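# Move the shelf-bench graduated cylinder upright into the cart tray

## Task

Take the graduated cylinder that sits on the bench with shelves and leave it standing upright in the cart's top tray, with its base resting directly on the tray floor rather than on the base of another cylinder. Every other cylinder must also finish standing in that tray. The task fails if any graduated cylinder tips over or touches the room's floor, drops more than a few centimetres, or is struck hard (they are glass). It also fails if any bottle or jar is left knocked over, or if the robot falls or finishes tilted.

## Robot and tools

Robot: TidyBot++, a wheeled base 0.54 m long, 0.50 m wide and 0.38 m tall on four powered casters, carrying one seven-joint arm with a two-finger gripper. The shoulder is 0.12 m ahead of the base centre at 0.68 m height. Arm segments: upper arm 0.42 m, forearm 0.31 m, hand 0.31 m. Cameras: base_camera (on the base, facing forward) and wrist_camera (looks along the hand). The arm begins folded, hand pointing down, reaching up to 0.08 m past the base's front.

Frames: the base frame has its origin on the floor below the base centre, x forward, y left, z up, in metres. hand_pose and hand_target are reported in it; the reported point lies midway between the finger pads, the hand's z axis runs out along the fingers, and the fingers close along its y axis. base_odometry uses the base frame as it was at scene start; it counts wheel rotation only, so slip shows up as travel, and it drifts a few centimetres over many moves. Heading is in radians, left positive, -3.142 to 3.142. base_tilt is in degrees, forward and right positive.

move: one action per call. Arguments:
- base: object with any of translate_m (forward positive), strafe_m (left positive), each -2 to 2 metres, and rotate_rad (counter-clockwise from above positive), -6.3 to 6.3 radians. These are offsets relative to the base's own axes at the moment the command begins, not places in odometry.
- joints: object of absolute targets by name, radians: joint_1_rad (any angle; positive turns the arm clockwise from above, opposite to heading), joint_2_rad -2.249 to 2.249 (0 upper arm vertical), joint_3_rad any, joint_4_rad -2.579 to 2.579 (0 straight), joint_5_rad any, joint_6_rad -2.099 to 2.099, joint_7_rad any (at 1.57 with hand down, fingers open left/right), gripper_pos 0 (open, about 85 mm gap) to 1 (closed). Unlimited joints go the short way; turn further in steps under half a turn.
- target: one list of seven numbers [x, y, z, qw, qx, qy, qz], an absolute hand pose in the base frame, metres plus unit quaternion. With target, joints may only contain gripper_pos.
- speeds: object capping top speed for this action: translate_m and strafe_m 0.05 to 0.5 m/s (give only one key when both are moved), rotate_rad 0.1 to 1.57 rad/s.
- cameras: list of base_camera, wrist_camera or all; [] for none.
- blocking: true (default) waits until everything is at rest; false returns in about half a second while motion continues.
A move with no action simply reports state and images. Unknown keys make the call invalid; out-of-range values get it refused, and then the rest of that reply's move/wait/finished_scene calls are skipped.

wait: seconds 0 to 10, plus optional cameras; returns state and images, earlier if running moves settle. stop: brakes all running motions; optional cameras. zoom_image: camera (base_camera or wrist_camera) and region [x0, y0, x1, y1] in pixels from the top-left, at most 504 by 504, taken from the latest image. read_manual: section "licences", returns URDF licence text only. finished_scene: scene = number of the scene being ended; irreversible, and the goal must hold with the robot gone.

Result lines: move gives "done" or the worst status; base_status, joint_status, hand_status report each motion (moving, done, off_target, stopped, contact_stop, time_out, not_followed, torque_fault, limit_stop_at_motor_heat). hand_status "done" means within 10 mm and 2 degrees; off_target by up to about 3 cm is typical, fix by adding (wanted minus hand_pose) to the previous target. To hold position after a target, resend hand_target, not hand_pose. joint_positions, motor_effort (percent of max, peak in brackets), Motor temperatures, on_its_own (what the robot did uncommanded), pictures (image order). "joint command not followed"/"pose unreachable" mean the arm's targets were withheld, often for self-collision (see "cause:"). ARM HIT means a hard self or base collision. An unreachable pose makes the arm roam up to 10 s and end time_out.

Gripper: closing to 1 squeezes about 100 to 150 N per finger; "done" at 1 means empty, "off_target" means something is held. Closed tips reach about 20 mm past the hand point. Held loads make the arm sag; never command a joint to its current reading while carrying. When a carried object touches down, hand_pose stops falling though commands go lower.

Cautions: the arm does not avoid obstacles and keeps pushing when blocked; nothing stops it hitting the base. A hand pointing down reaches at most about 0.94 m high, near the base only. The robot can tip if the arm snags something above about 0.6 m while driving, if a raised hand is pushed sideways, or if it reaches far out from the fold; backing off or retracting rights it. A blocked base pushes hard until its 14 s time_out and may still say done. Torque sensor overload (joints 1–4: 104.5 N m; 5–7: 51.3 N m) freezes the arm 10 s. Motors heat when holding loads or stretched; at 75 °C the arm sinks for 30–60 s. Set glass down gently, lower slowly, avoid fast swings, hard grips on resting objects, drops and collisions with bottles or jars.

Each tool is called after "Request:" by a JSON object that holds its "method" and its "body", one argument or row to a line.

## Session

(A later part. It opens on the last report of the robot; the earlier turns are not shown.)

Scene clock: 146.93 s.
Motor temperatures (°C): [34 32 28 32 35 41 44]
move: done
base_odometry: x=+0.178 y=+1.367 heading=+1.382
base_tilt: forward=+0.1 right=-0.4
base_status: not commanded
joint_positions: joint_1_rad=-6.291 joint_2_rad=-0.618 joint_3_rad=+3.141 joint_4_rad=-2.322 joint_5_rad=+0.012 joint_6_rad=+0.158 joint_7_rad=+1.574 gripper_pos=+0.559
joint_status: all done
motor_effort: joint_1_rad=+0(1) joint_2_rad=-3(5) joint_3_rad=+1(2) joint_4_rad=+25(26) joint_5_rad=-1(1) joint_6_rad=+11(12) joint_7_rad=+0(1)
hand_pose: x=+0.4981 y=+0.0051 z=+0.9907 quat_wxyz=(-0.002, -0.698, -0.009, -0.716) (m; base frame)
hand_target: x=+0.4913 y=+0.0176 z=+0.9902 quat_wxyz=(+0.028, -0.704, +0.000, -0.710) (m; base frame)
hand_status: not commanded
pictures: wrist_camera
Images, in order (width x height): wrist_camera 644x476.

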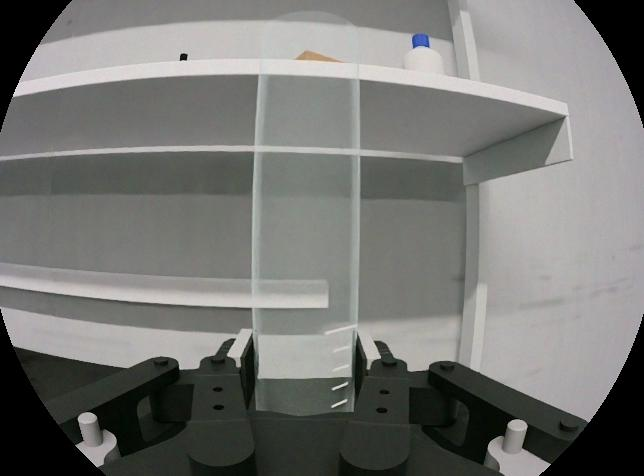

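Request:
{"method": "move", "body": {
  "base": {"translate_m": -0.5},
  "speeds": {"translate_m": 0.4},
  "cameras": ["wrist_camera"]
}}

Scene clock: 156.03 s.
Motor temperatures (°C): [34 32 28 32 35 41 44]
move: done
base_odometry: x=+0.084 y=+0.876 heading=+1.382
base_tilt: forward=+0.0 right=-0.4
base_status: done
joint_positions: joint_1_rad=-6.291 joint_2_rad=-0.628 joint_3_rad=+3.140 joint_4_rad=-2.322 joint_5_rad=+0.012 joint_6_rad=+0.158 joint_7_rad=+1.574 gripper_pos=+0.559
joint_status: not commanded
motor_effort: joint_1_rad=+0(1) joint_2_rad=-2(6) joint_3_rad=+1(2) joint_4_rad=+25(26) joint_5_rad=-1(1) joint_6_rad=+11(12) joint_7_rad=-1(1)
hand_pose: x=+0.4949 y=+0.0057 z=+0.9946 quat_wxyz=(-0.002, -0.695, -0.009, -0.719) (m; base frame)
hand_target: x=+0.4913 y=+0.0176 z=+0.9902 quat_wxyz=(+0.028, -0.704, +0.000, -0.710) (m; base frame)
hand_status: not commanded
pictures: wrist_camera
Images, in order (width x height): wrist_camera 644x476.

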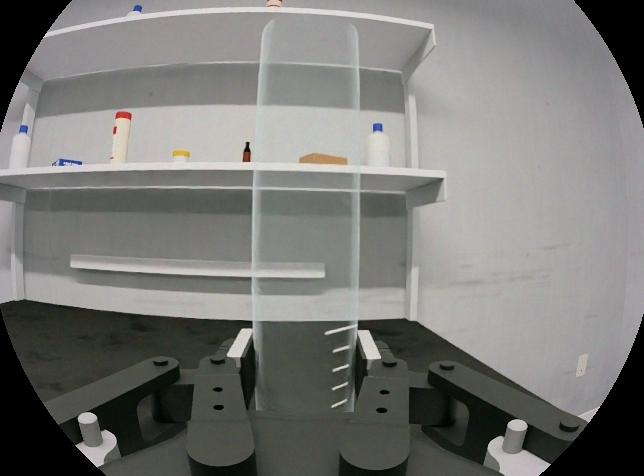

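Request:
{"method": "move", "body": {
  "cameras": ["wrist_camera"]
}}

Scene clock: 160.13 s.
Motor temperatures (°C): [34 32 28 32 35 41 44]
base_odometry: x=+0.084 y=+0.876 heading=+1.382
base_tilt: forward=+0.0 right=-0.3
base_status: done
joint_positions: joint_1_rad=-6.291 joint_2_rad=-0.628 joint_3_rad=+3.140 joint_4_rad=-2.322 joint_5_rad=+0.012 joint_6_rad=+0.158 joint_7_rad=+1.574 gripper_pos=+0.559
joint_status: not commanded
motor_effort: joint_1_rad=-1(1) joint_2_rad=-2(6) joint_3_rad=+1(2) joint_4_rad=+25(26) joint_5_rad=-1(1) joint_6_rad=+11(12) joint_7_rad=+0(1)
hand_pose: x=+0.4949 y=+0.0057 z=+0.9946 quat_wxyz=(-0.002, -0.695, -0.009, -0.719) (m; base frame)
hand_target: x=+0.4913 y=+0.0176 z=+0.9902 quat_wxyz=(+0.028, -0.704, +0.000, -0.710) (m; base frame)
hand_status: not commanded
pictures: wrist_camera
Images, in order (width x height): wrist_camera 644x476.

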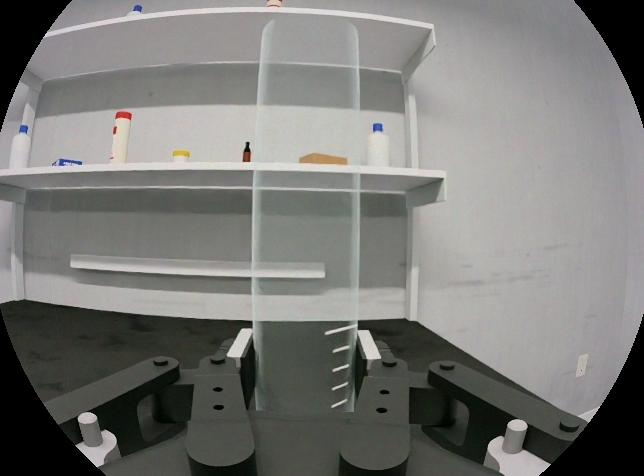

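Request:
{"method": "move", "body": {
  "base": {"translate_m": -1.663, "strafe_m": 0.786, "rotate_rad": 1.644},
  "speeds": {"translate_m": 0.4, "rotate_rad": 0.6},
  "cameras": ["wrist_camera", "base_camera"]
}}

Scene clock: 168.20 s.
Motor temperatures (°C): [34 32 28 32 35 41 44]
move: done
base_odometry: x=-1.001 y=-0.610 heading=+3.026
base_tilt: forward=+0.1 right=-0.4
base_status: done
joint_positions: joint_1_rad=-6.292 joint_2_rad=-0.627 joint_3_rad=+3.137 joint_4_rad=-2.322 joint_5_rad=+0.012 joint_6_rad=+0.158 joint_7_rad=+1.574 gripper_pos=+0.559
joint_status: not commanded
motor_effort: joint_1_rad=-1(2) joint_2_rad=-2(5) joint_3_rad=+1(2) joint_4_rad=+25(25) joint_5_rad=-1(1) joint_6_rad=+11(12) joint_7_rad=-1(1)
hand_pose: x=+0.4951 y=+0.0076 z=+0.9943 quat_wxyz=(-0.001, -0.695, -0.011, -0.719) (m; base frame)
hand_target: x=+0.4913 y=+0.0176 z=+0.9902 quat_wxyz=(+0.028, -0.704, +0.000, -0.710) (m; base frame)
hand_status: not commanded
pictures: base_camera, wrist_camera
Images, in order (width x height): base_camera 644x364, wrist_camera 644x476.

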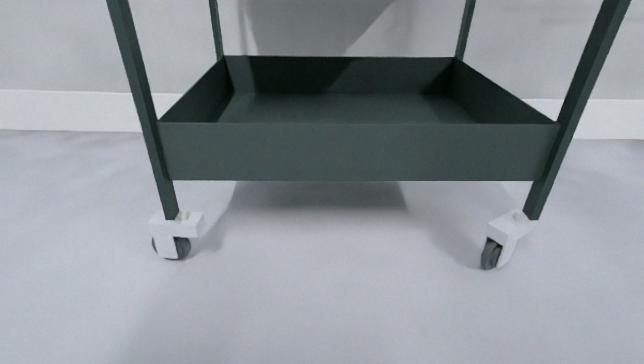

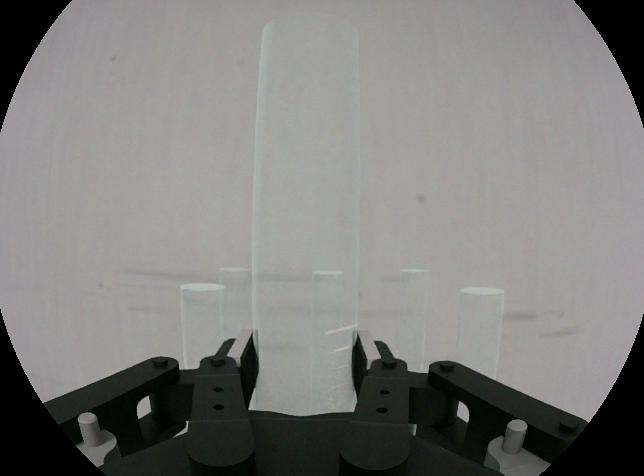

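Request:
{"method": "zoom_image", "body": {
  "camera": "wrist_camera",
  "region": [150, 240, 400, 430]
}}

Request:
{"method": "zoom_image", "body": {
  "camera": "wrist_camera",
  "region": [350, 240, 600, 430]
}}

Request:
{"method": "zoom_image", "body": {
  "camera": "base_camera",
  "region": [70, 0, 574, 364]
}}

Scaled by 2.016.

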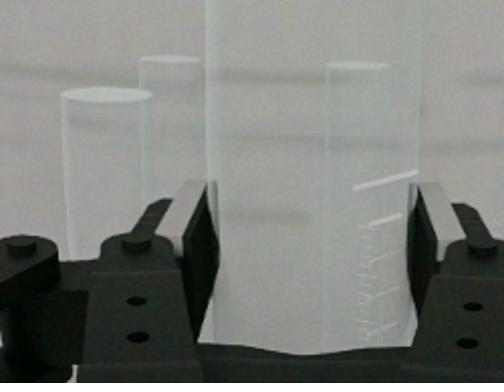

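Scaled by 2.016.

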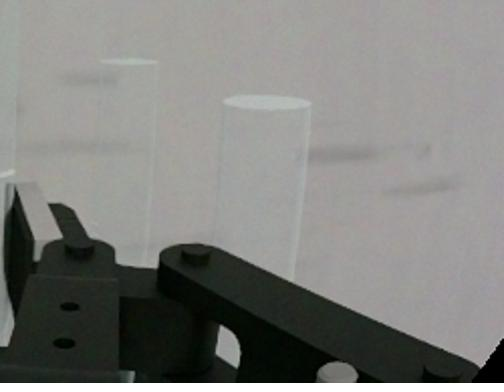

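Scaled by 1.000.

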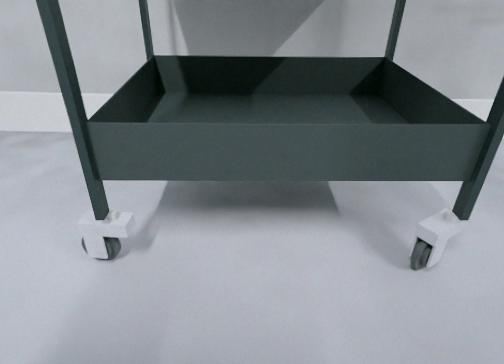

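Request:
{"method": "zoom_image", "body": {
  "camera": "wrist_camera",
  "region": [215, 310, 405, 450]
}}

Scaled by 2.653.

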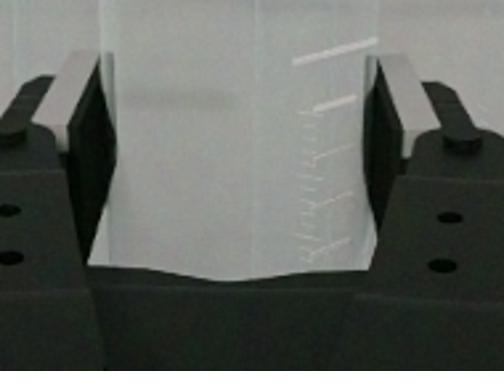

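Request:
{"method": "move", "body": {
  "base": {"translate_m": -0.3},
  "speeds": {"translate_m": 0.3},
  "cameras": ["wrist_camera", "base_camera"]
}}

Request:
{"method": "zoom_image", "body": {
  "camera": "wrist_camera",
  "region": [200, 240, 330, 340]
}}

Request:
{"method": "zoom_image", "body": {
  "camera": "wrist_camera",
  "region": [320, 240, 450, 340]
}}

Scene clock: 206.90 s.
Motor temperatures (°C): [34 32 28 32 35 41 44]
move: done
base_odometry: x=-0.702 y=-0.645 heading=+3.026
base_tilt: forward=+0.0 right=-0.4
base_status: done
joint_positions: joint_1_rad=-6.292 joint_2_rad=-0.630 joint_3_rad=+3.137 joint_4_rad=-2.322 joint_5_rad=+0.012 joint_6_rad=+0.158 joint_7_rad=+1.574 gripper_pos=+0.559
joint_status: not commanded
motor_effort: joint_1_rad=-1(2) joint_2_rad=-2(5) joint_3_rad=+0(1) joint_4_rad=+25(26) joint_5_rad=-1(1) joint_6_rad=+11(12) joint_7_rad=+0(2)
hand_pose: x=+0.4941 y=+0.0075 z=+0.9954 quat_wxyz=(-0.001, -0.694, -0.011, -0.720) (m; base frame)
hand_target: x=+0.4913 y=+0.0176 z=+0.9902 quat_wxyz=(+0.028, -0.704, +0.000, -0.710) (m; base frame)
hand_status: not commanded
pictures: base_camera, wrist_camera
Images, in order (width x height): base_camera 644x364, wrist_camera 644x476.

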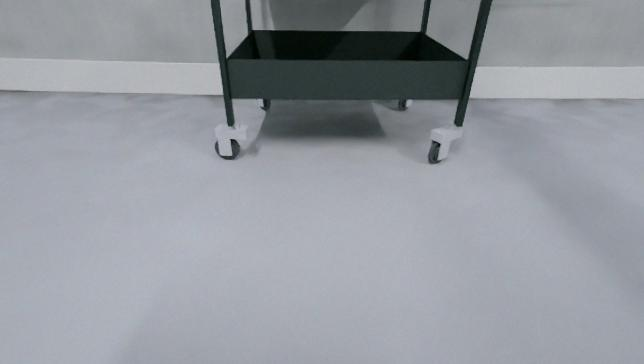

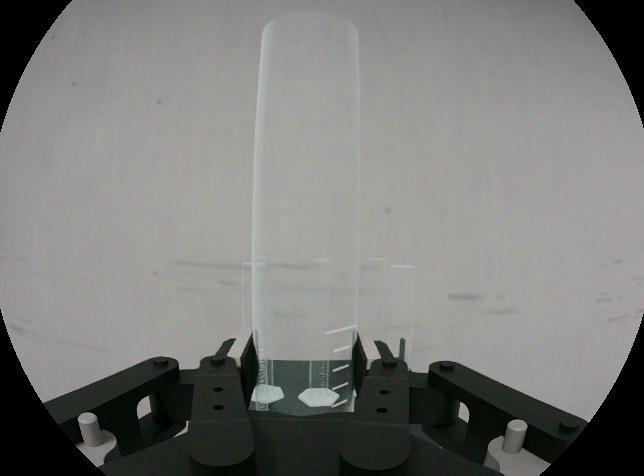

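Scaled by 3.877.

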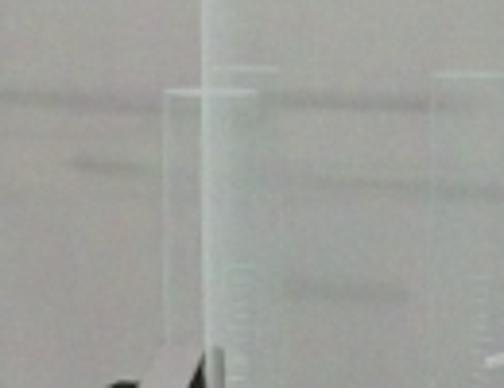

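Scaled by 3.877.

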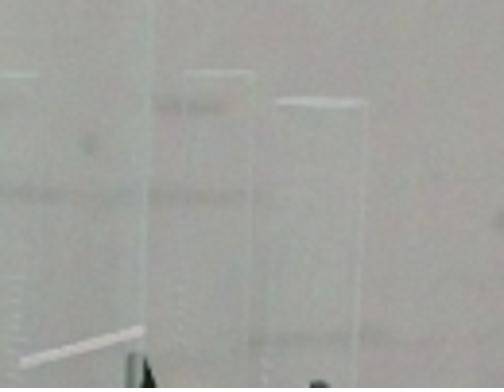

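Request:
{"method": "zoom_image", "body": {
  "camera": "wrist_camera",
  "region": [235, 330, 375, 430]
}}

Scaled by 3.600.

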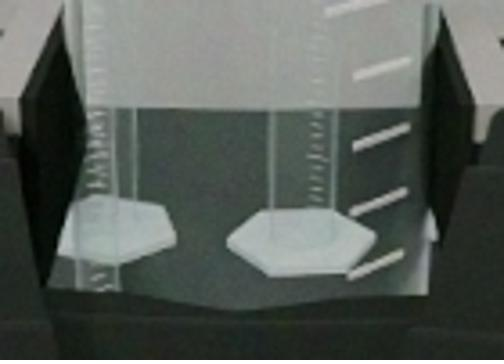

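Request:
{"method": "zoom_image", "body": {
  "camera": "wrist_camera",
  "region": [245, 0, 375, 100]
}}

Request:
{"method": "zoom_image", "body": {
  "camera": "wrist_camera",
  "region": [245, 180, 375, 280]
}}

Request:
{"method": "zoom_image", "body": {
  "camera": "wrist_camera",
  "region": [245, 320, 375, 420]
}}

Scaled by 3.877.

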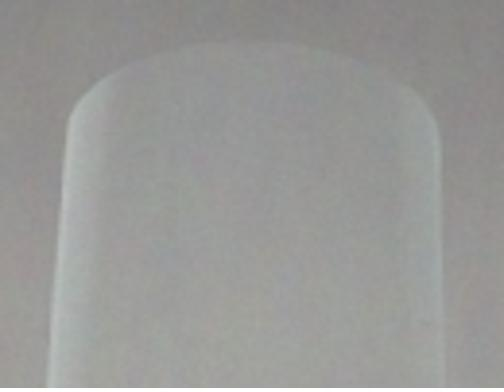

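Scaled by 3.877.

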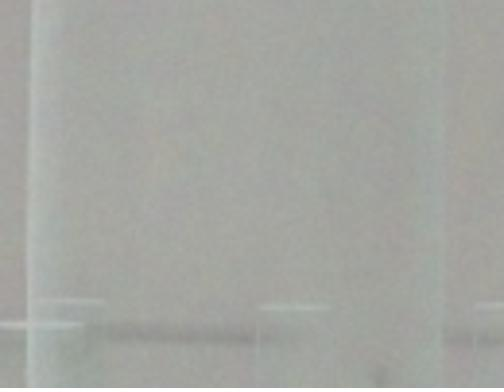

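Scaled by 3.877.

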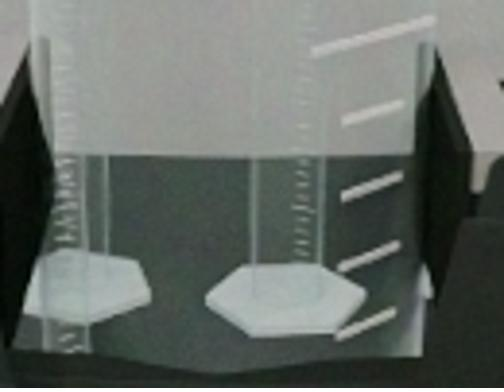

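Request:
{"method": "move", "body": {
  "joints": {"joint_2_rad": -0.269, "joint_4_rad": -2.156, "joint_6_rad": 0.426},
  "cameras": ["wrist_camera"]
}}

Scene clock: 246.77 s.
Motor temperatures (°C): [34 32 28 32 35 41 44]
move: done
base_odometry: x=-0.702 y=-0.645 heading=+3.026
base_tilt: forward=+0.0 right=-0.3
base_status: not commanded
joint_positions: joint_1_rad=-6.292 joint_2_rad=-0.262 joint_3_rad=+3.137 joint_4_rad=-2.172 joint_5_rad=+0.012 joint_6_rad=+0.333 joint_7_rad=+1.574 gripper_pos=+0.559
joint_status: all done
motor_effort: joint_1_rad=-1(2) joint_2_rad=-14(16) joint_3_rad=+1(1) joint_4_rad=+24(25) joint_5_rad=-1(1) joint_6_rad=+11(12) joint_7_rad=-1(1)
hand_pose: x=+0.6175 y=+0.0096 z=+0.9818 quat_wxyz=(+0.001, -0.709, -0.012, -0.705) (m; base frame)
hand_target: x=+0.6148 y=+0.0222 z=+1.0237 quat_wxyz=(+0.031, -0.667, +0.001, -0.744) (m; base frame)
hand_status: not commanded
pictures: wrist_camera
Images, in order (width x height): wrist_camera 644x476.

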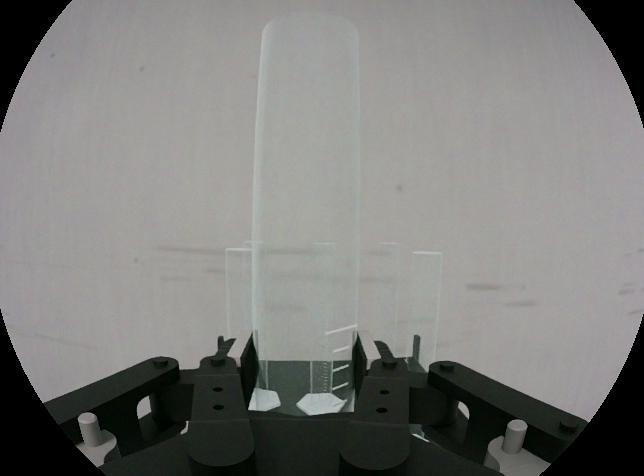

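Request:
{"method": "move", "body": {
  "base": {"translate_m": 0.371, "strafe_m": -0.030},
  "speeds": {"translate_m": 0.2},
  "cameras": ["wrist_camera", "base_camera"]
}}

Scene clock: 251.60 s.
Motor temperatures (°C): [34 32 28 32 35 41 44]
move: done
base_odometry: x=-1.068 y=-0.572 heading=+3.026
base_tilt: forward=+0.0 right=-0.4
base_status: done
joint_positions: joint_1_rad=-6.292 joint_2_rad=-0.256 joint_3_rad=+3.137 joint_4_rad=-2.169 joint_5_rad=+0.012 joint_6_rad=+0.337 joint_7_rad=+1.574 gripper_pos=+0.559
joint_status: not commanded
motor_effort: joint_1_rad=-1(2) joint_2_rad=-14(17) joint_3_rad=+1(1) joint_4_rad=+24(25) joint_5_rad=-1(1) joint_6_rad=+11(11) joint_7_rad=-1(1)
hand_pose: x=+0.6197 y=+0.0096 z=+0.9819 quat_wxyz=(+0.001, -0.709, -0.012, -0.705) (m; base frame)
hand_target: x=+0.6148 y=+0.0222 z=+1.0237 quat_wxyz=(+0.031, -0.667, +0.001, -0.744) (m; base frame)
hand_status: not commanded
pictures: base_camera, wrist_camera
Images, in order (width x height): base_camera 644x364, wrist_camera 644x476.

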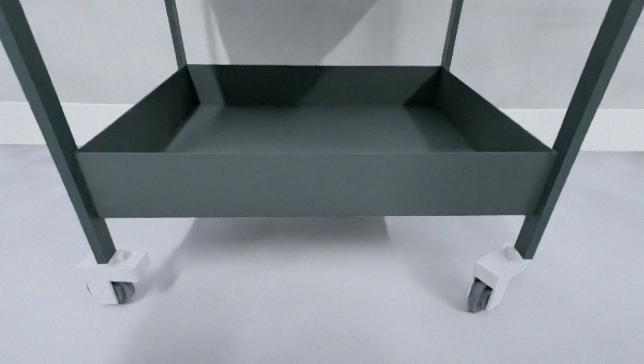

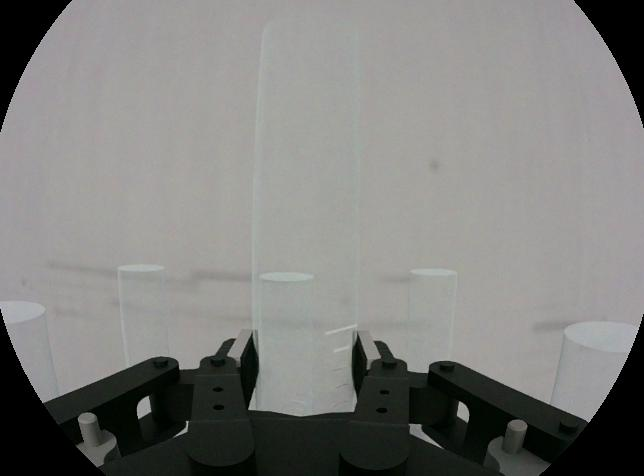

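Request:
{"method": "zoom_image", "body": {
  "camera": "wrist_camera",
  "region": [0, 250, 200, 400]
}}

Request:
{"method": "zoom_image", "body": {
  "camera": "wrist_camera",
  "region": [220, 250, 420, 400]
}}

Request:
{"method": "zoom_image", "body": {
  "camera": "wrist_camera",
  "region": [400, 250, 644, 433]
}}

Request:
{"method": "zoom_image", "body": {
  "camera": "base_camera",
  "region": [60, 50, 580, 230]
}}

Scaled by 2.520.

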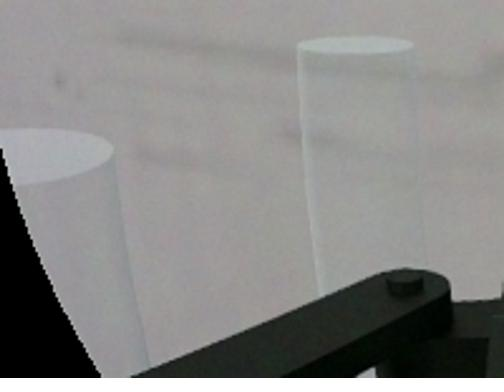

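Scaled by 2.520.

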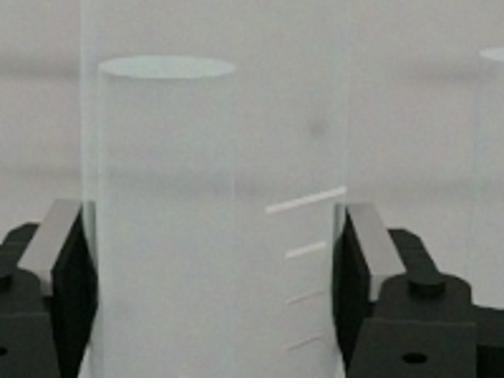

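Scaled by 2.066.

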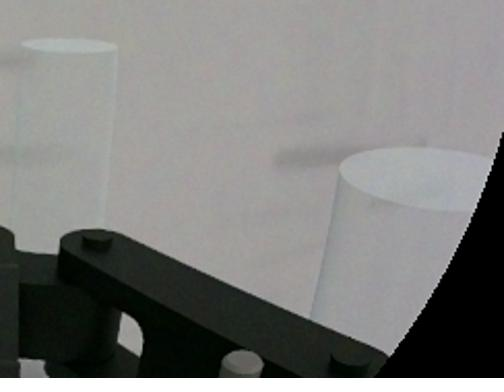

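Region (60, 50, 580, 230) is 520x180 pixels. A region can be at most 504 by 504 pixels.

Request:
{"method": "move", "body": {
  "base": {"strafe_m": 0.011},
  "speeds": {"strafe_m": 0.1},
  "cameras": ["wrist_camera"]
}}

Request:
{"method": "zoom_image", "body": {
  "camera": "wrist_camera",
  "region": [220, 250, 420, 400]
}}

Scene clock: 269.63 s.
Motor temperatures (°C): [34 32 28 32 35 41 44]
move: done
base_odometry: x=-1.069 y=-0.583 heading=+3.026
base_tilt: forward=+0.0 right=-0.4
base_status: done
joint_positions: joint_1_rad=-6.293 joint_2_rad=-0.256 joint_3_rad=+3.134 joint_4_rad=-2.169 joint_5_rad=+0.012 joint_6_rad=+0.338 joint_7_rad=+1.574 gripper_pos=+0.559
joint_status: not commanded
motor_effort: joint_1_rad=+0(2) joint_2_rad=-14(15) joint_3_rad=+0(2) joint_4_rad=+24(24) joint_5_rad=-1(1) joint_6_rad=+11(11) joint_7_rad=-1(1)
hand_pose: x=+0.6197 y=+0.0116 z=+0.9819 quat_wxyz=(+0.002, -0.709, -0.013, -0.705) (m; base frame)
hand_target: x=+0.6148 y=+0.0222 z=+1.0237 quat_wxyz=(+0.031, -0.667, +0.001, -0.744) (m; base frame)
hand_status: not commanded
pictures: wrist_camera
Images, in order (width x height): wrist_camera 644x476.

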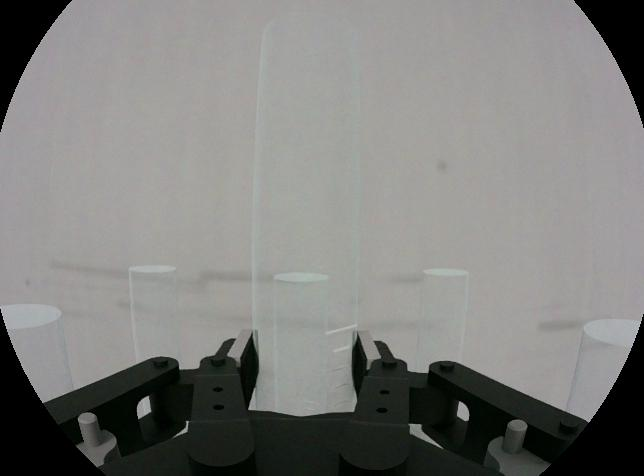

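Scaled by 2.520.

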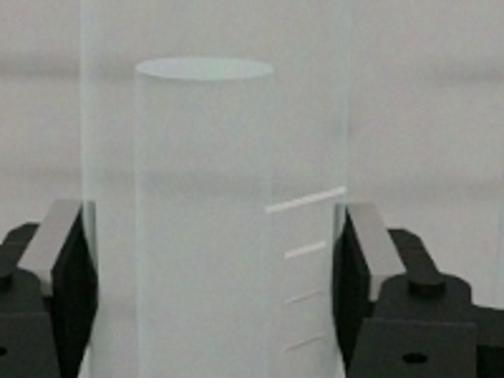

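Request:
{"method": "move", "body": {
  "joints": {"joint_2_rad": -0.186, "joint_4_rad": -2.334, "joint_6_rad": 0.683},
  "cameras": ["wrist_camera"]
}}

Scene clock: 272.63 s.
Motor temperatures (°C): [34 32 28 32 35 41 44]
move: done
base_odometry: x=-1.069 y=-0.583 heading=+3.026
base_tilt: forward=+0.0 right=-0.3
base_status: not commanded
joint_positions: joint_1_rad=-6.293 joint_2_rad=-0.178 joint_3_rad=+3.134 joint_4_rad=-2.332 joint_5_rad=+0.012 joint_6_rad=+0.591 joint_7_rad=+1.574 gripper_pos=+0.559
joint_status: all done
motor_effort: joint_1_rad=-1(2) joint_2_rad=-16(17) joint_3_rad=+1(1) joint_4_rad=+22(25) joint_5_rad=-1(1) joint_6_rad=+11(12) joint_7_rad=-1(1)
hand_pose: x=+0.6178 y=+0.0122 z=+0.9253 quat_wxyz=(+0.003, -0.704, -0.013, -0.710) (m; base frame)
hand_target: x=+0.6136 y=+0.0219 z=+0.9566 quat_wxyz=(+0.031, -0.669, +0.001, -0.743) (m; base frame)
hand_status: not commanded
pictures: wrist_camera
Images, in order (width x height): wrist_camera 644x476.

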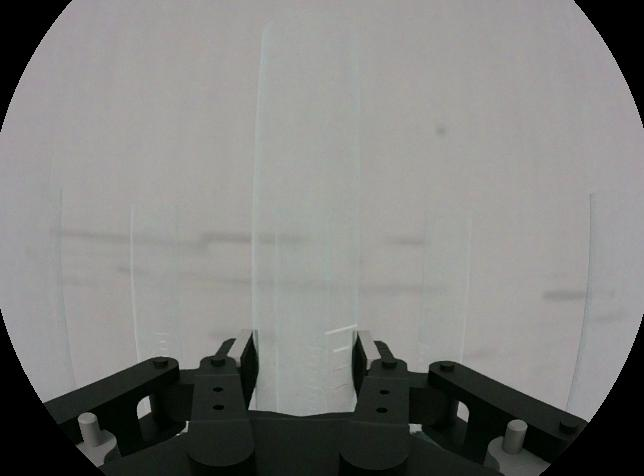

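Request:
{"method": "move", "body": {
  "joints": {"joint_2_rad": -0.123, "joint_4_rad": -2.402, "joint_6_rad": 0.82},
  "cameras": []
}}

Scene clock: 274.47 s.
Motor temperatures (°C): [34 32 28 32 35 41 44]
move: done
base_odometry: x=-1.069 y=-0.583 heading=+3.026
base_tilt: forward=+0.0 right=-0.4
base_status: not commanded
joint_positions: joint_1_rad=-6.293 joint_2_rad=-0.116 joint_3_rad=+3.134 joint_4_rad=-2.399 joint_5_rad=+0.012 joint_6_rad=+0.733 joint_7_rad=+1.574 gripper_pos=+0.559
joint_status: all done
motor_effort: joint_1_rad=-1(1) joint_2_rad=-17(19) joint_3_rad=+0(1) joint_4_rad=+21(23) joint_5_rad=-1(1) joint_6_rad=+11(13) joint_7_rad=+0(1)
hand_pose: x=+0.6193 y=+0.0125 z=+0.9008 quat_wxyz=(+0.004, -0.700, -0.013, -0.714) (m; base frame)
hand_target: x=+0.6149 y=+0.0218 z=+0.9296 quat_wxyz=(+0.032, -0.667, +0.001, -0.745) (m; base frame)
hand_status: not commanded
pictures: none
No camera images: "cameras" was empty.

Request:
{"method": "move", "body": {
  "joints": {"joint_2_rad": -0.085, "joint_4_rad": -2.436, "joint_6_rad": 0.888},
  "cameras": ["wrist_camera"]
}}

Scene clock: 276.43 s.
Motor temperatures (°C): [34 32 28 32 35 41 44]
move: done
base_odometry: x=-1.069 y=-0.583 heading=+3.026
base_tilt: forward=+0.0 right=-0.4
base_status: not commanded
joint_positions: joint_1_rad=-6.293 joint_2_rad=-0.080 joint_3_rad=+3.134 joint_4_rad=-2.432 joint_5_rad=+0.012 joint_6_rad=+0.805 joint_7_rad=+1.574 gripper_pos=+0.559
joint_status: all done
motor_effort: joint_1_rad=-1(3) joint_2_rad=-17(19) joint_3_rad=+0(1) joint_4_rad=+20(21) joint_5_rad=-1(1) joint_6_rad=+11(12) joint_7_rad=+0(1)
hand_pose: x=+0.6196 y=+0.0126 z=+0.8873 quat_wxyz=(+0.005, -0.699, -0.013, -0.715) (m; base frame)
hand_target: x=+0.6156 y=+0.0217 z=+0.9134 quat_wxyz=(+0.032, -0.668, +0.001, -0.743) (m; base frame)
hand_status: not commanded
pictures: wrist_camera
Images, in order (width x height): wrist_camera 644x476.

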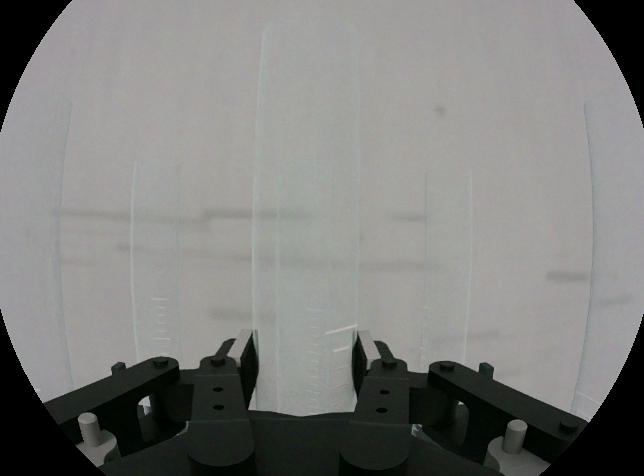

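Request:
{"method": "zoom_image", "body": {
  "camera": "wrist_camera",
  "region": [110, 130, 270, 250]
}}

Request:
{"method": "zoom_image", "body": {
  "camera": "wrist_camera",
  "region": [240, 100, 400, 220]
}}

Scaled by 3.150.

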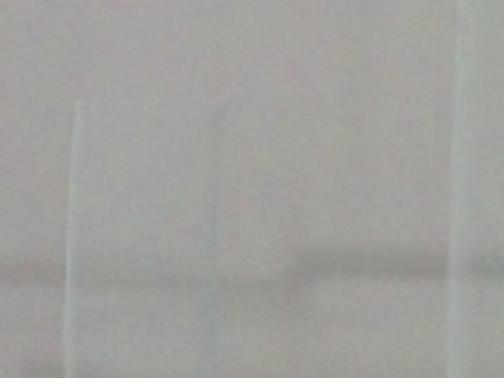

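Scaled by 3.150.

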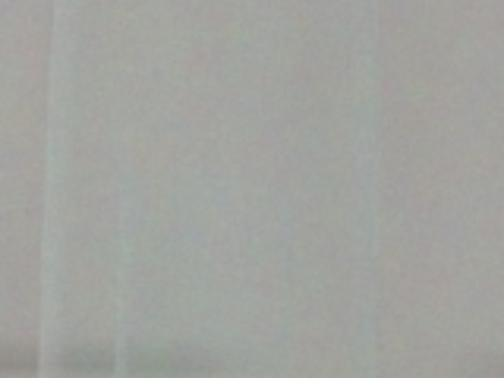

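Request:
{"method": "move", "body": {
  "joints": {"joint_2_rad": -0.048, "joint_4_rad": -2.466, "joint_6_rad": 0.944},
  "cameras": []
}}

Scene clock: 279.90 s.
Motor temperatures (°C): [34 32 28 32 35 41 44]
move: done
base_odometry: x=-1.069 y=-0.583 heading=+3.026
base_tilt: forward=+0.0 right=-0.3
base_status: not commanded
joint_positions: joint_1_rad=-6.293 joint_2_rad=-0.043 joint_3_rad=+3.134 joint_4_rad=-2.462 joint_5_rad=+0.012 joint_6_rad=+0.861 joint_7_rad=+1.574 gripper_pos=+0.559
joint_status: all done
motor_effort: joint_1_rad=-1(1) joint_2_rad=-17(19) joint_3_rad=+0(1) joint_4_rad=+19(20) joint_5_rad=-1(1) joint_6_rad=+11(12) joint_7_rad=+0(1)
hand_pose: x=+0.6200 y=+0.0127 z=+0.8705 quat_wxyz=(+0.005, -0.702, -0.013, -0.712) (m; base frame)
hand_target: x=+0.6162 y=+0.0216 z=+0.8966 quat_wxyz=(+0.032, -0.672, +0.002, -0.740) (m; base frame)
hand_status: not commanded
pictures: none
No camera images: "cameras" was empty.

Request:
{"method": "move", "body": {
  "joints": {"joint_2_rad": -0.034, "joint_4_rad": -2.477, "joint_6_rad": 0.971},
  "cameras": []
}}

Scene clock: 281.13 s.
Motor temperatures (°C): [34 32 28 32 35 41 44]
move: done
base_odometry: x=-1.069 y=-0.583 heading=+3.026
base_tilt: forward=+0.0 right=-0.4
base_status: not commanded
joint_positions: joint_1_rad=-6.293 joint_2_rad=-0.031 joint_3_rad=+3.134 joint_4_rad=-2.471 joint_5_rad=+0.012 joint_6_rad=+0.888 joint_7_rad=+1.574 gripper_pos=+0.559
joint_status: all done
motor_effort: joint_1_rad=-1(2) joint_2_rad=-18(19) joint_3_rad=+0(0) joint_4_rad=+19(19) joint_5_rad=-1(1) joint_6_rad=+11(12) joint_7_rad=-1(1)
hand_pose: x=+0.6198 y=+0.0128 z=+0.8681 quat_wxyz=(+0.005, -0.700, -0.013, -0.714) (m; base frame)
hand_target: x=+0.6161 y=+0.0216 z=+0.8923 quat_wxyz=(+0.032, -0.671, +0.002, -0.740) (m; base frame)
hand_status: not commanded
pictures: none
No camera images: "cameras" was empty.

Request:
{"method": "move", "body": {
  "joints": {"joint_2_rad": -0.018, "joint_4_rad": -2.49, "joint_6_rad": 0.997},
  "cameras": []
}}

Scene clock: 282.87 s.
Motor temperatures (°C): [34 32 28 32 35 41 44]
move: done
base_odometry: x=-1.069 y=-0.583 heading=+3.026
base_tilt: forward=+0.0 right=-0.4
base_status: not commanded
joint_positions: joint_1_rad=-6.293 joint_2_rad=-0.015 joint_3_rad=+3.134 joint_4_rad=-2.484 joint_5_rad=+0.012 joint_6_rad=+0.914 joint_7_rad=+1.574 gripper_pos=+0.559
joint_status: all done
motor_effort: joint_1_rad=-1(2) joint_2_rad=-18(19) joint_3_rad=+0(1) joint_4_rad=+18(19) joint_5_rad=-1(1) joint_6_rad=+11(12) joint_7_rad=+0(1)
hand_pose: x=+0.6195 y=+0.0128 z=+0.8617 quat_wxyz=(+0.006, -0.701, -0.013, -0.713) (m; base frame)
hand_target: x=+0.6158 y=+0.0216 z=+0.8858 quat_wxyz=(+0.032, -0.672, +0.002, -0.739) (m; base frame)
hand_status: not commanded
pictures: none
No camera images: "cameras" was empty.

Request:
{"method": "move", "body": {
  "joints": {"joint_2_rad": -0.008, "joint_4_rad": -2.499, "joint_6_rad": 1.015},
  "cameras": []
}}

Scene clock: 283.93 s.
Motor temperatures (°C): [34 32 28 32 35 41 44]
move: done
base_odometry: x=-1.069 y=-0.583 heading=+3.026
base_tilt: forward=+0.1 right=-0.4
base_status: not commanded
joint_positions: joint_1_rad=-6.293 joint_2_rad=-0.006 joint_3_rad=+3.134 joint_4_rad=-2.493 joint_5_rad=+0.012 joint_6_rad=+0.932 joint_7_rad=+1.574 gripper_pos=+0.559
joint_status: all done
motor_effort: joint_1_rad=-1(1) joint_2_rad=-18(19) joint_3_rad=+1(1) joint_4_rad=+18(19) joint_5_rad=-1(1) joint_6_rad=+11(11) joint_7_rad=+0(1)
hand_pose: x=+0.6189 y=+0.0128 z=+0.8582 quat_wxyz=(+0.006, -0.701, -0.013, -0.713) (m; base frame)
hand_target: x=+0.6153 y=+0.0215 z=+0.8819 quat_wxyz=(+0.032, -0.673, +0.002, -0.739) (m; base frame)
hand_status: not commanded
pictures: none
No camera images: "cameras" was empty.

Request:
{"method": "move", "body": {
  "joints": {"joint_2_rad": 0.002, "joint_4_rad": -2.507, "joint_6_rad": 1.032},
  "cameras": ["wrist_camera"]
}}

Scene clock: 284.83 s.
Motor temperatures (°C): [34 32 28 32 35 41 44]
move: done
base_odometry: x=-1.069 y=-0.583 heading=+3.026
base_tilt: forward=+0.0 right=-0.4
base_status: not commanded
joint_positions: joint_1_rad=-6.293 joint_2_rad=+0.002 joint_3_rad=+3.134 joint_4_rad=-2.499 joint_5_rad=+0.012 joint_6_rad=+0.950 joint_7_rad=+1.574 gripper_pos=+0.559
joint_status: all done
motor_effort: joint_1_rad=-1(1) joint_2_rad=-17(19) joint_3_rad=+0(1) joint_4_rad=+17(18) joint_5_rad=-1(1) joint_6_rad=+11(11) joint_7_rad=+0(1)
hand_pose: x=+0.6187 y=+0.0128 z=+0.8563 quat_wxyz=(+0.006, -0.700, -0.013, -0.714) (m; base frame)
hand_target: x=+0.6150 y=+0.0215 z=+0.8782 quat_wxyz=(+0.032, -0.673, +0.002, -0.739) (m; base frame)
hand_status: not commanded
pictures: wrist_camera
Images, in order (width x height): wrist_camera 644x476.

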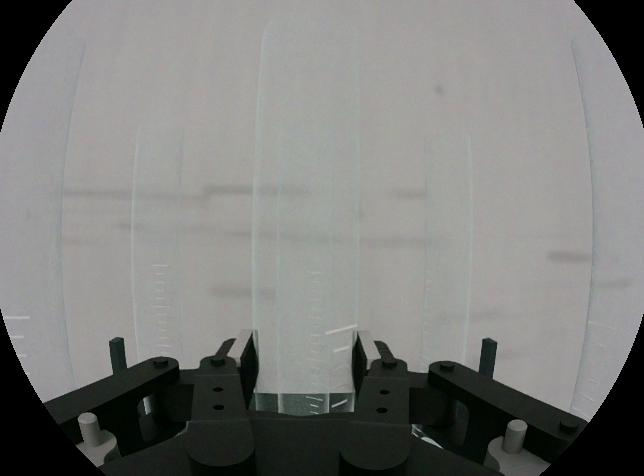

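Request:
{"method": "zoom_image", "body": {
  "camera": "wrist_camera",
  "region": [245, 0, 375, 100]
}}

Scaled by 3.877.

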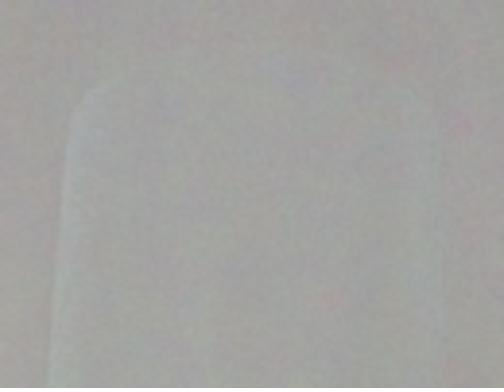

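Request:
{"method": "move", "body": {
  "joints": {"joint_2_rad": 0.014, "joint_4_rad": -2.518, "joint_6_rad": 1.054},
  "cameras": []
}}

Scene clock: 287.37 s.
Motor temperatures (°C): [34 32 28 32 35 41 44]
move: done
base_odometry: x=-1.069 y=-0.583 heading=+3.026
base_tilt: forward=+0.1 right=-0.3
base_status: not commanded
joint_positions: joint_1_rad=-6.293 joint_2_rad=+0.010 joint_3_rad=+3.134 joint_4_rad=-2.507 joint_5_rad=+0.012 joint_6_rad=+0.976 joint_7_rad=+1.574 gripper_pos=+0.559
joint_status: all done
motor_effort: joint_1_rad=-1(1) joint_2_rad=-18(18) joint_3_rad=+0(1) joint_4_rad=+16(18) joint_5_rad=-1(1) joint_6_rad=+10(12) joint_7_rad=+0(1)
hand_pose: x=+0.6179 y=+0.0129 z=+0.8566 quat_wxyz=(+0.006, -0.696, -0.013, -0.717) (m; base frame)
hand_target: x=+0.6142 y=+0.0214 z=+0.8736 quat_wxyz=(+0.032, -0.674, +0.002, -0.738) (m; base frame)
hand_status: not commanded
pictures: none
No camera images: "cameras" was empty.

Request:
{"method": "move", "body": {
  "joints": {"joint_2_rad": 0.02, "joint_4_rad": -2.524, "joint_6_rad": 1.054},
  "cameras": ["wrist_camera"]
}}

Scene clock: 289.77 s.
Motor temperatures (°C): [34 32 28 32 35 41 44]
move: done
base_odometry: x=-1.069 y=-0.583 heading=+3.026
base_tilt: forward=+0.0 right=-0.4
base_status: not commanded
joint_positions: joint_1_rad=-6.293 joint_2_rad=+0.012 joint_3_rad=+3.134 joint_4_rad=-2.508 joint_5_rad=+0.012 joint_6_rad=+0.979 joint_7_rad=+1.574 gripper_pos=+0.559
joint_status: all done
motor_effort: joint_1_rad=-1(1) joint_2_rad=-17(17) joint_3_rad=+0(1) joint_4_rad=+16(17) joint_5_rad=-1(1) joint_6_rad=+10(10) joint_7_rad=+0(1)
hand_pose: x=+0.6179 y=+0.0129 z=+0.8565 quat_wxyz=(+0.006, -0.696, -0.013, -0.718) (m; base frame)
hand_target: x=+0.6140 y=+0.0214 z=+0.8677 quat_wxyz=(+0.032, -0.678, +0.002, -0.734) (m; base frame)
hand_status: not commanded
pictures: wrist_camera
Images, in order (width x height): wrist_camera 644x476.

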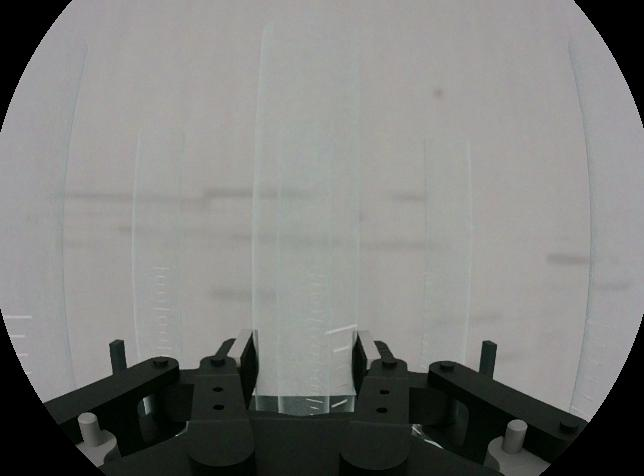

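Request:
{"method": "move", "body": {
  "joints": {"joint_2_rad": 0.013, "joint_4_rad": -2.517, "joint_6_rad": 1.05},
  "cameras": []
}}

Request:
{"method": "move", "body": {
  "joints": {"gripper_pos": 0.5},
  "cameras": ["wrist_camera"]
}}

Scene clock: 291.27 s.
Motor temperatures (°C): [34 32 28 32 35 41 44]
move: done
base_odometry: x=-1.069 y=-0.583 heading=+3.026
base_tilt: forward=+0.0 right=-0.4
base_status: not commanded
joint_positions: joint_1_rad=-6.293 joint_2_rad=+0.012 joint_3_rad=+3.134 joint_4_rad=-2.508 joint_5_rad=+0.012 joint_6_rad=+0.980 joint_7_rad=+1.574 gripper_pos=+0.559
joint_status: all done
motor_effort: joint_1_rad=-1(2) joint_2_rad=-17(17) joint_3_rad=+0(1) joint_4_rad=+15(16) joint_5_rad=-1(1) joint_6_rad=+10(10) joint_7_rad=-1(1)
hand_pose: x=+0.6179 y=+0.0129 z=+0.8566 quat_wxyz=(+0.006, -0.696, -0.013, -0.718) (m; base frame)
hand_target: x=+0.6144 y=+0.0214 z=+0.8734 quat_wxyz=(+0.032, -0.674, +0.002, -0.738) (m; base frame)
hand_status: not commanded
pictures: none
No camera images: "cameras" was empty.

Scene clock: 291.83 s.
Motor temperatures (°C): [34 32 28 32 35 41 44]
move: done
base_odometry: x=-1.069 y=-0.583 heading=+3.026
base_tilt: forward=+0.1 right=-0.4
base_status: not commanded
joint_positions: joint_1_rad=-6.293 joint_2_rad=+0.012 joint_3_rad=+3.134 joint_4_rad=-2.508 joint_5_rad=+0.012 joint_6_rad=+0.980 joint_7_rad=+1.574 gripper_pos=+0.500
joint_status: all done
motor_effort: joint_1_rad=+0(1) joint_2_rad=-16(17) joint_3_rad=+1(1) joint_4_rad=+16(16) joint_5_rad=-1(1) joint_6_rad=+9(10) joint_7_rad=+0(1)
hand_pose: x=+0.6179 y=+0.0129 z=+0.8566 quat_wxyz=(+0.006, -0.696, -0.013, -0.718) (m; base frame)
hand_target: x=+0.6144 y=+0.0214 z=+0.8734 quat_wxyz=(+0.032, -0.674, +0.002, -0.738) (m; base frame)
hand_status: not commanded
pictures: wrist_camera
Images, in order (width x height): wrist_camera 644x476.

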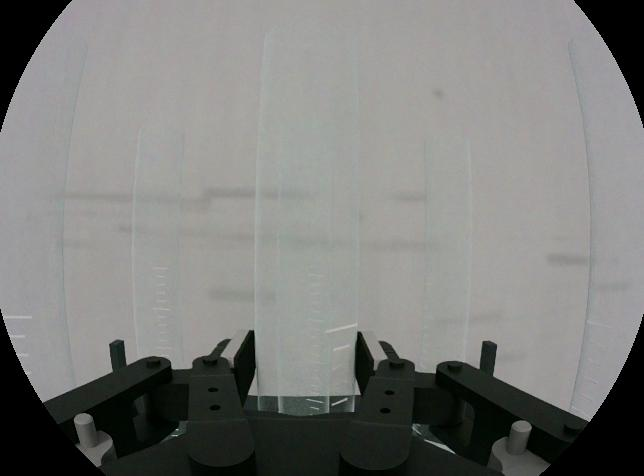

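Request:
{"method": "move", "body": {
  "joints": {"gripper_pos": 0.1},
  "cameras": ["wrist_camera"]
}}

Scene clock: 293.90 s.
Motor temperatures (°C): [34 32 28 32 35 41 44]
move: done
base_odometry: x=-1.069 y=-0.583 heading=+3.026
base_tilt: forward=+0.0 right=-0.4
base_status: not commanded
joint_positions: joint_1_rad=-6.293 joint_2_rad=+0.012 joint_3_rad=+3.134 joint_4_rad=-2.508 joint_5_rad=+0.012 joint_6_rad=+0.980 joint_7_rad=+1.574 gripper_pos=+0.100
joint_status: all done
motor_effort: joint_1_rad=+0(1) joint_2_rad=-16(17) joint_3_rad=+0(1) joint_4_rad=+16(16) joint_5_rad=-1(1) joint_6_rad=+9(9) joint_7_rad=+0(1)
hand_pose: x=+0.6179 y=+0.0129 z=+0.8566 quat_wxyz=(+0.006, -0.696, -0.013, -0.718) (m; base frame)
hand_target: x=+0.6144 y=+0.0214 z=+0.8734 quat_wxyz=(+0.032, -0.674, +0.002, -0.738) (m; base frame)
hand_status: not commanded
pictures: wrist_camera
Images, in order (width x height): wrist_camera 644x476.

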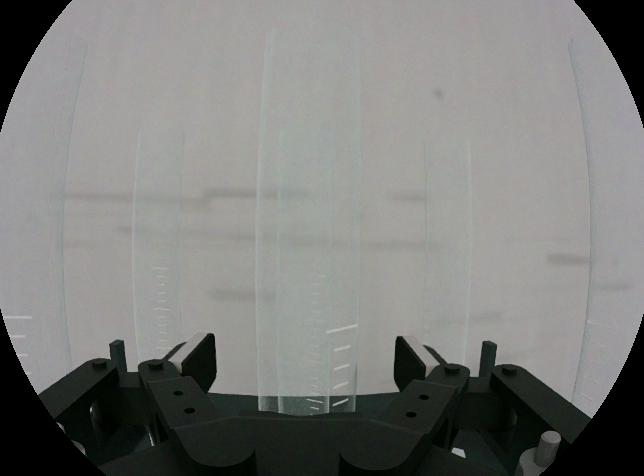

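Request:
{"method": "move", "body": {
  "cameras": ["wrist_camera", "base_camera"]
}}

Scene clock: 299.20 s.
Motor temperatures (°C): [34 32 28 32 35 41 44]
base_odometry: x=-1.069 y=-0.583 heading=+3.026
base_tilt: forward=+0.0 right=-0.4
base_status: not commanded
joint_positions: joint_1_rad=-6.293 joint_2_rad=+0.012 joint_3_rad=+3.134 joint_4_rad=-2.508 joint_5_rad=+0.012 joint_6_rad=+0.980 joint_7_rad=+1.574 gripper_pos=+0.100
joint_status: all done
motor_effort: joint_1_rad=-1(1) joint_2_rad=-16(17) joint_3_rad=+0(1) joint_4_rad=+15(16) joint_5_rad=-1(1) joint_6_rad=+9(9) joint_7_rad=+0(1)
hand_pose: x=+0.6179 y=+0.0129 z=+0.8566 quat_wxyz=(+0.006, -0.696, -0.013, -0.718) (m; base frame)
hand_target: x=+0.6144 y=+0.0214 z=+0.8734 quat_wxyz=(+0.032, -0.674, +0.002, -0.738) (m; base frame)
hand_status: not commanded
pictures: base_camera, wrist_camera
Images, in order (width x height): base_camera 644x364, wrist_camera 644x476.

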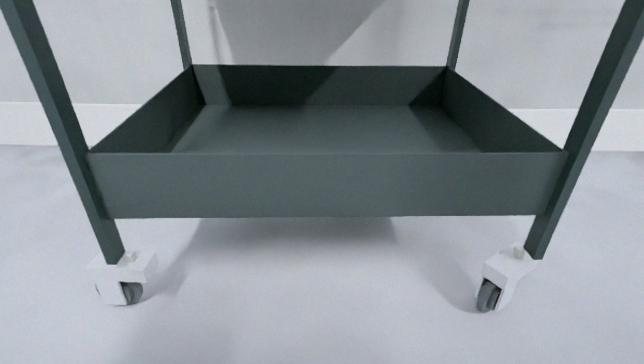

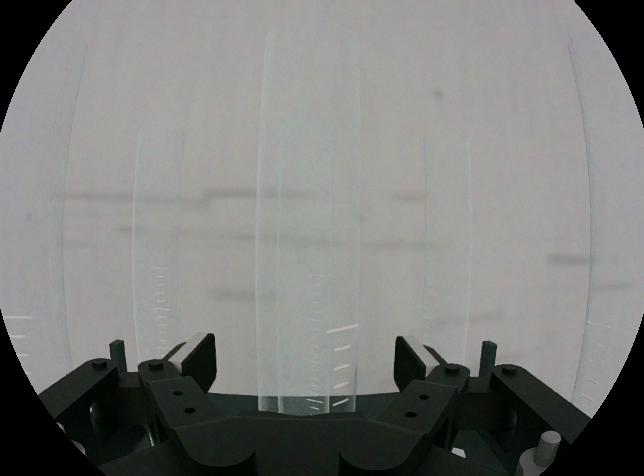

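Request:
{"method": "move", "body": {
  "base": {"translate_m": -0.3},
  "speeds": {"translate_m": 0.15},
  "cameras": ["wrist_camera", "base_camera"]
}}

Scene clock: 302.43 s.
Motor temperatures (°C): [34 32 28 32 34 41 44]
move: done
base_odometry: x=-0.771 y=-0.618 heading=+3.026
base_tilt: forward=+0.0 right=-0.4
base_status: done
joint_positions: joint_1_rad=-6.293 joint_2_rad=+0.014 joint_3_rad=+3.134 joint_4_rad=-2.508 joint_5_rad=+0.012 joint_6_rad=+0.980 joint_7_rad=+1.574 gripper_pos=+0.100
joint_status: not commanded
motor_effort: joint_1_rad=+0(2) joint_2_rad=-16(18) joint_3_rad=+0(1) joint_4_rad=+16(17) joint_5_rad=-1(1) joint_6_rad=+9(10) joint_7_rad=+0(1)
hand_pose: x=+0.6183 y=+0.0129 z=+0.8553 quat_wxyz=(+0.006, -0.697, -0.013, -0.717) (m; base frame)
hand_target: x=+0.6144 y=+0.0214 z=+0.8734 quat_wxyz=(+0.032, -0.674, +0.002, -0.738) (m; base frame)
hand_status: not commanded
pictures: base_camera, wrist_camera
Images, in order (width x height): base_camera 644x364, wrist_camera 644x476.

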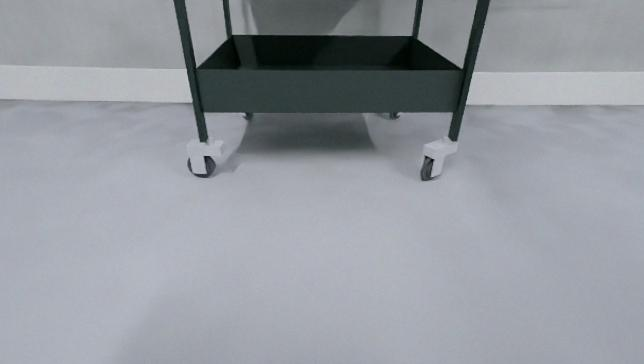

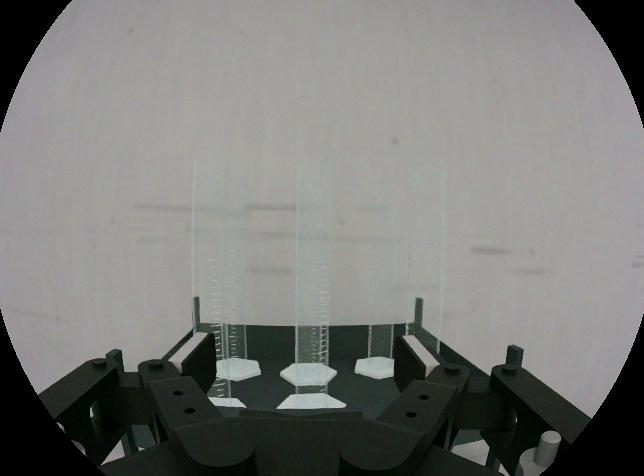

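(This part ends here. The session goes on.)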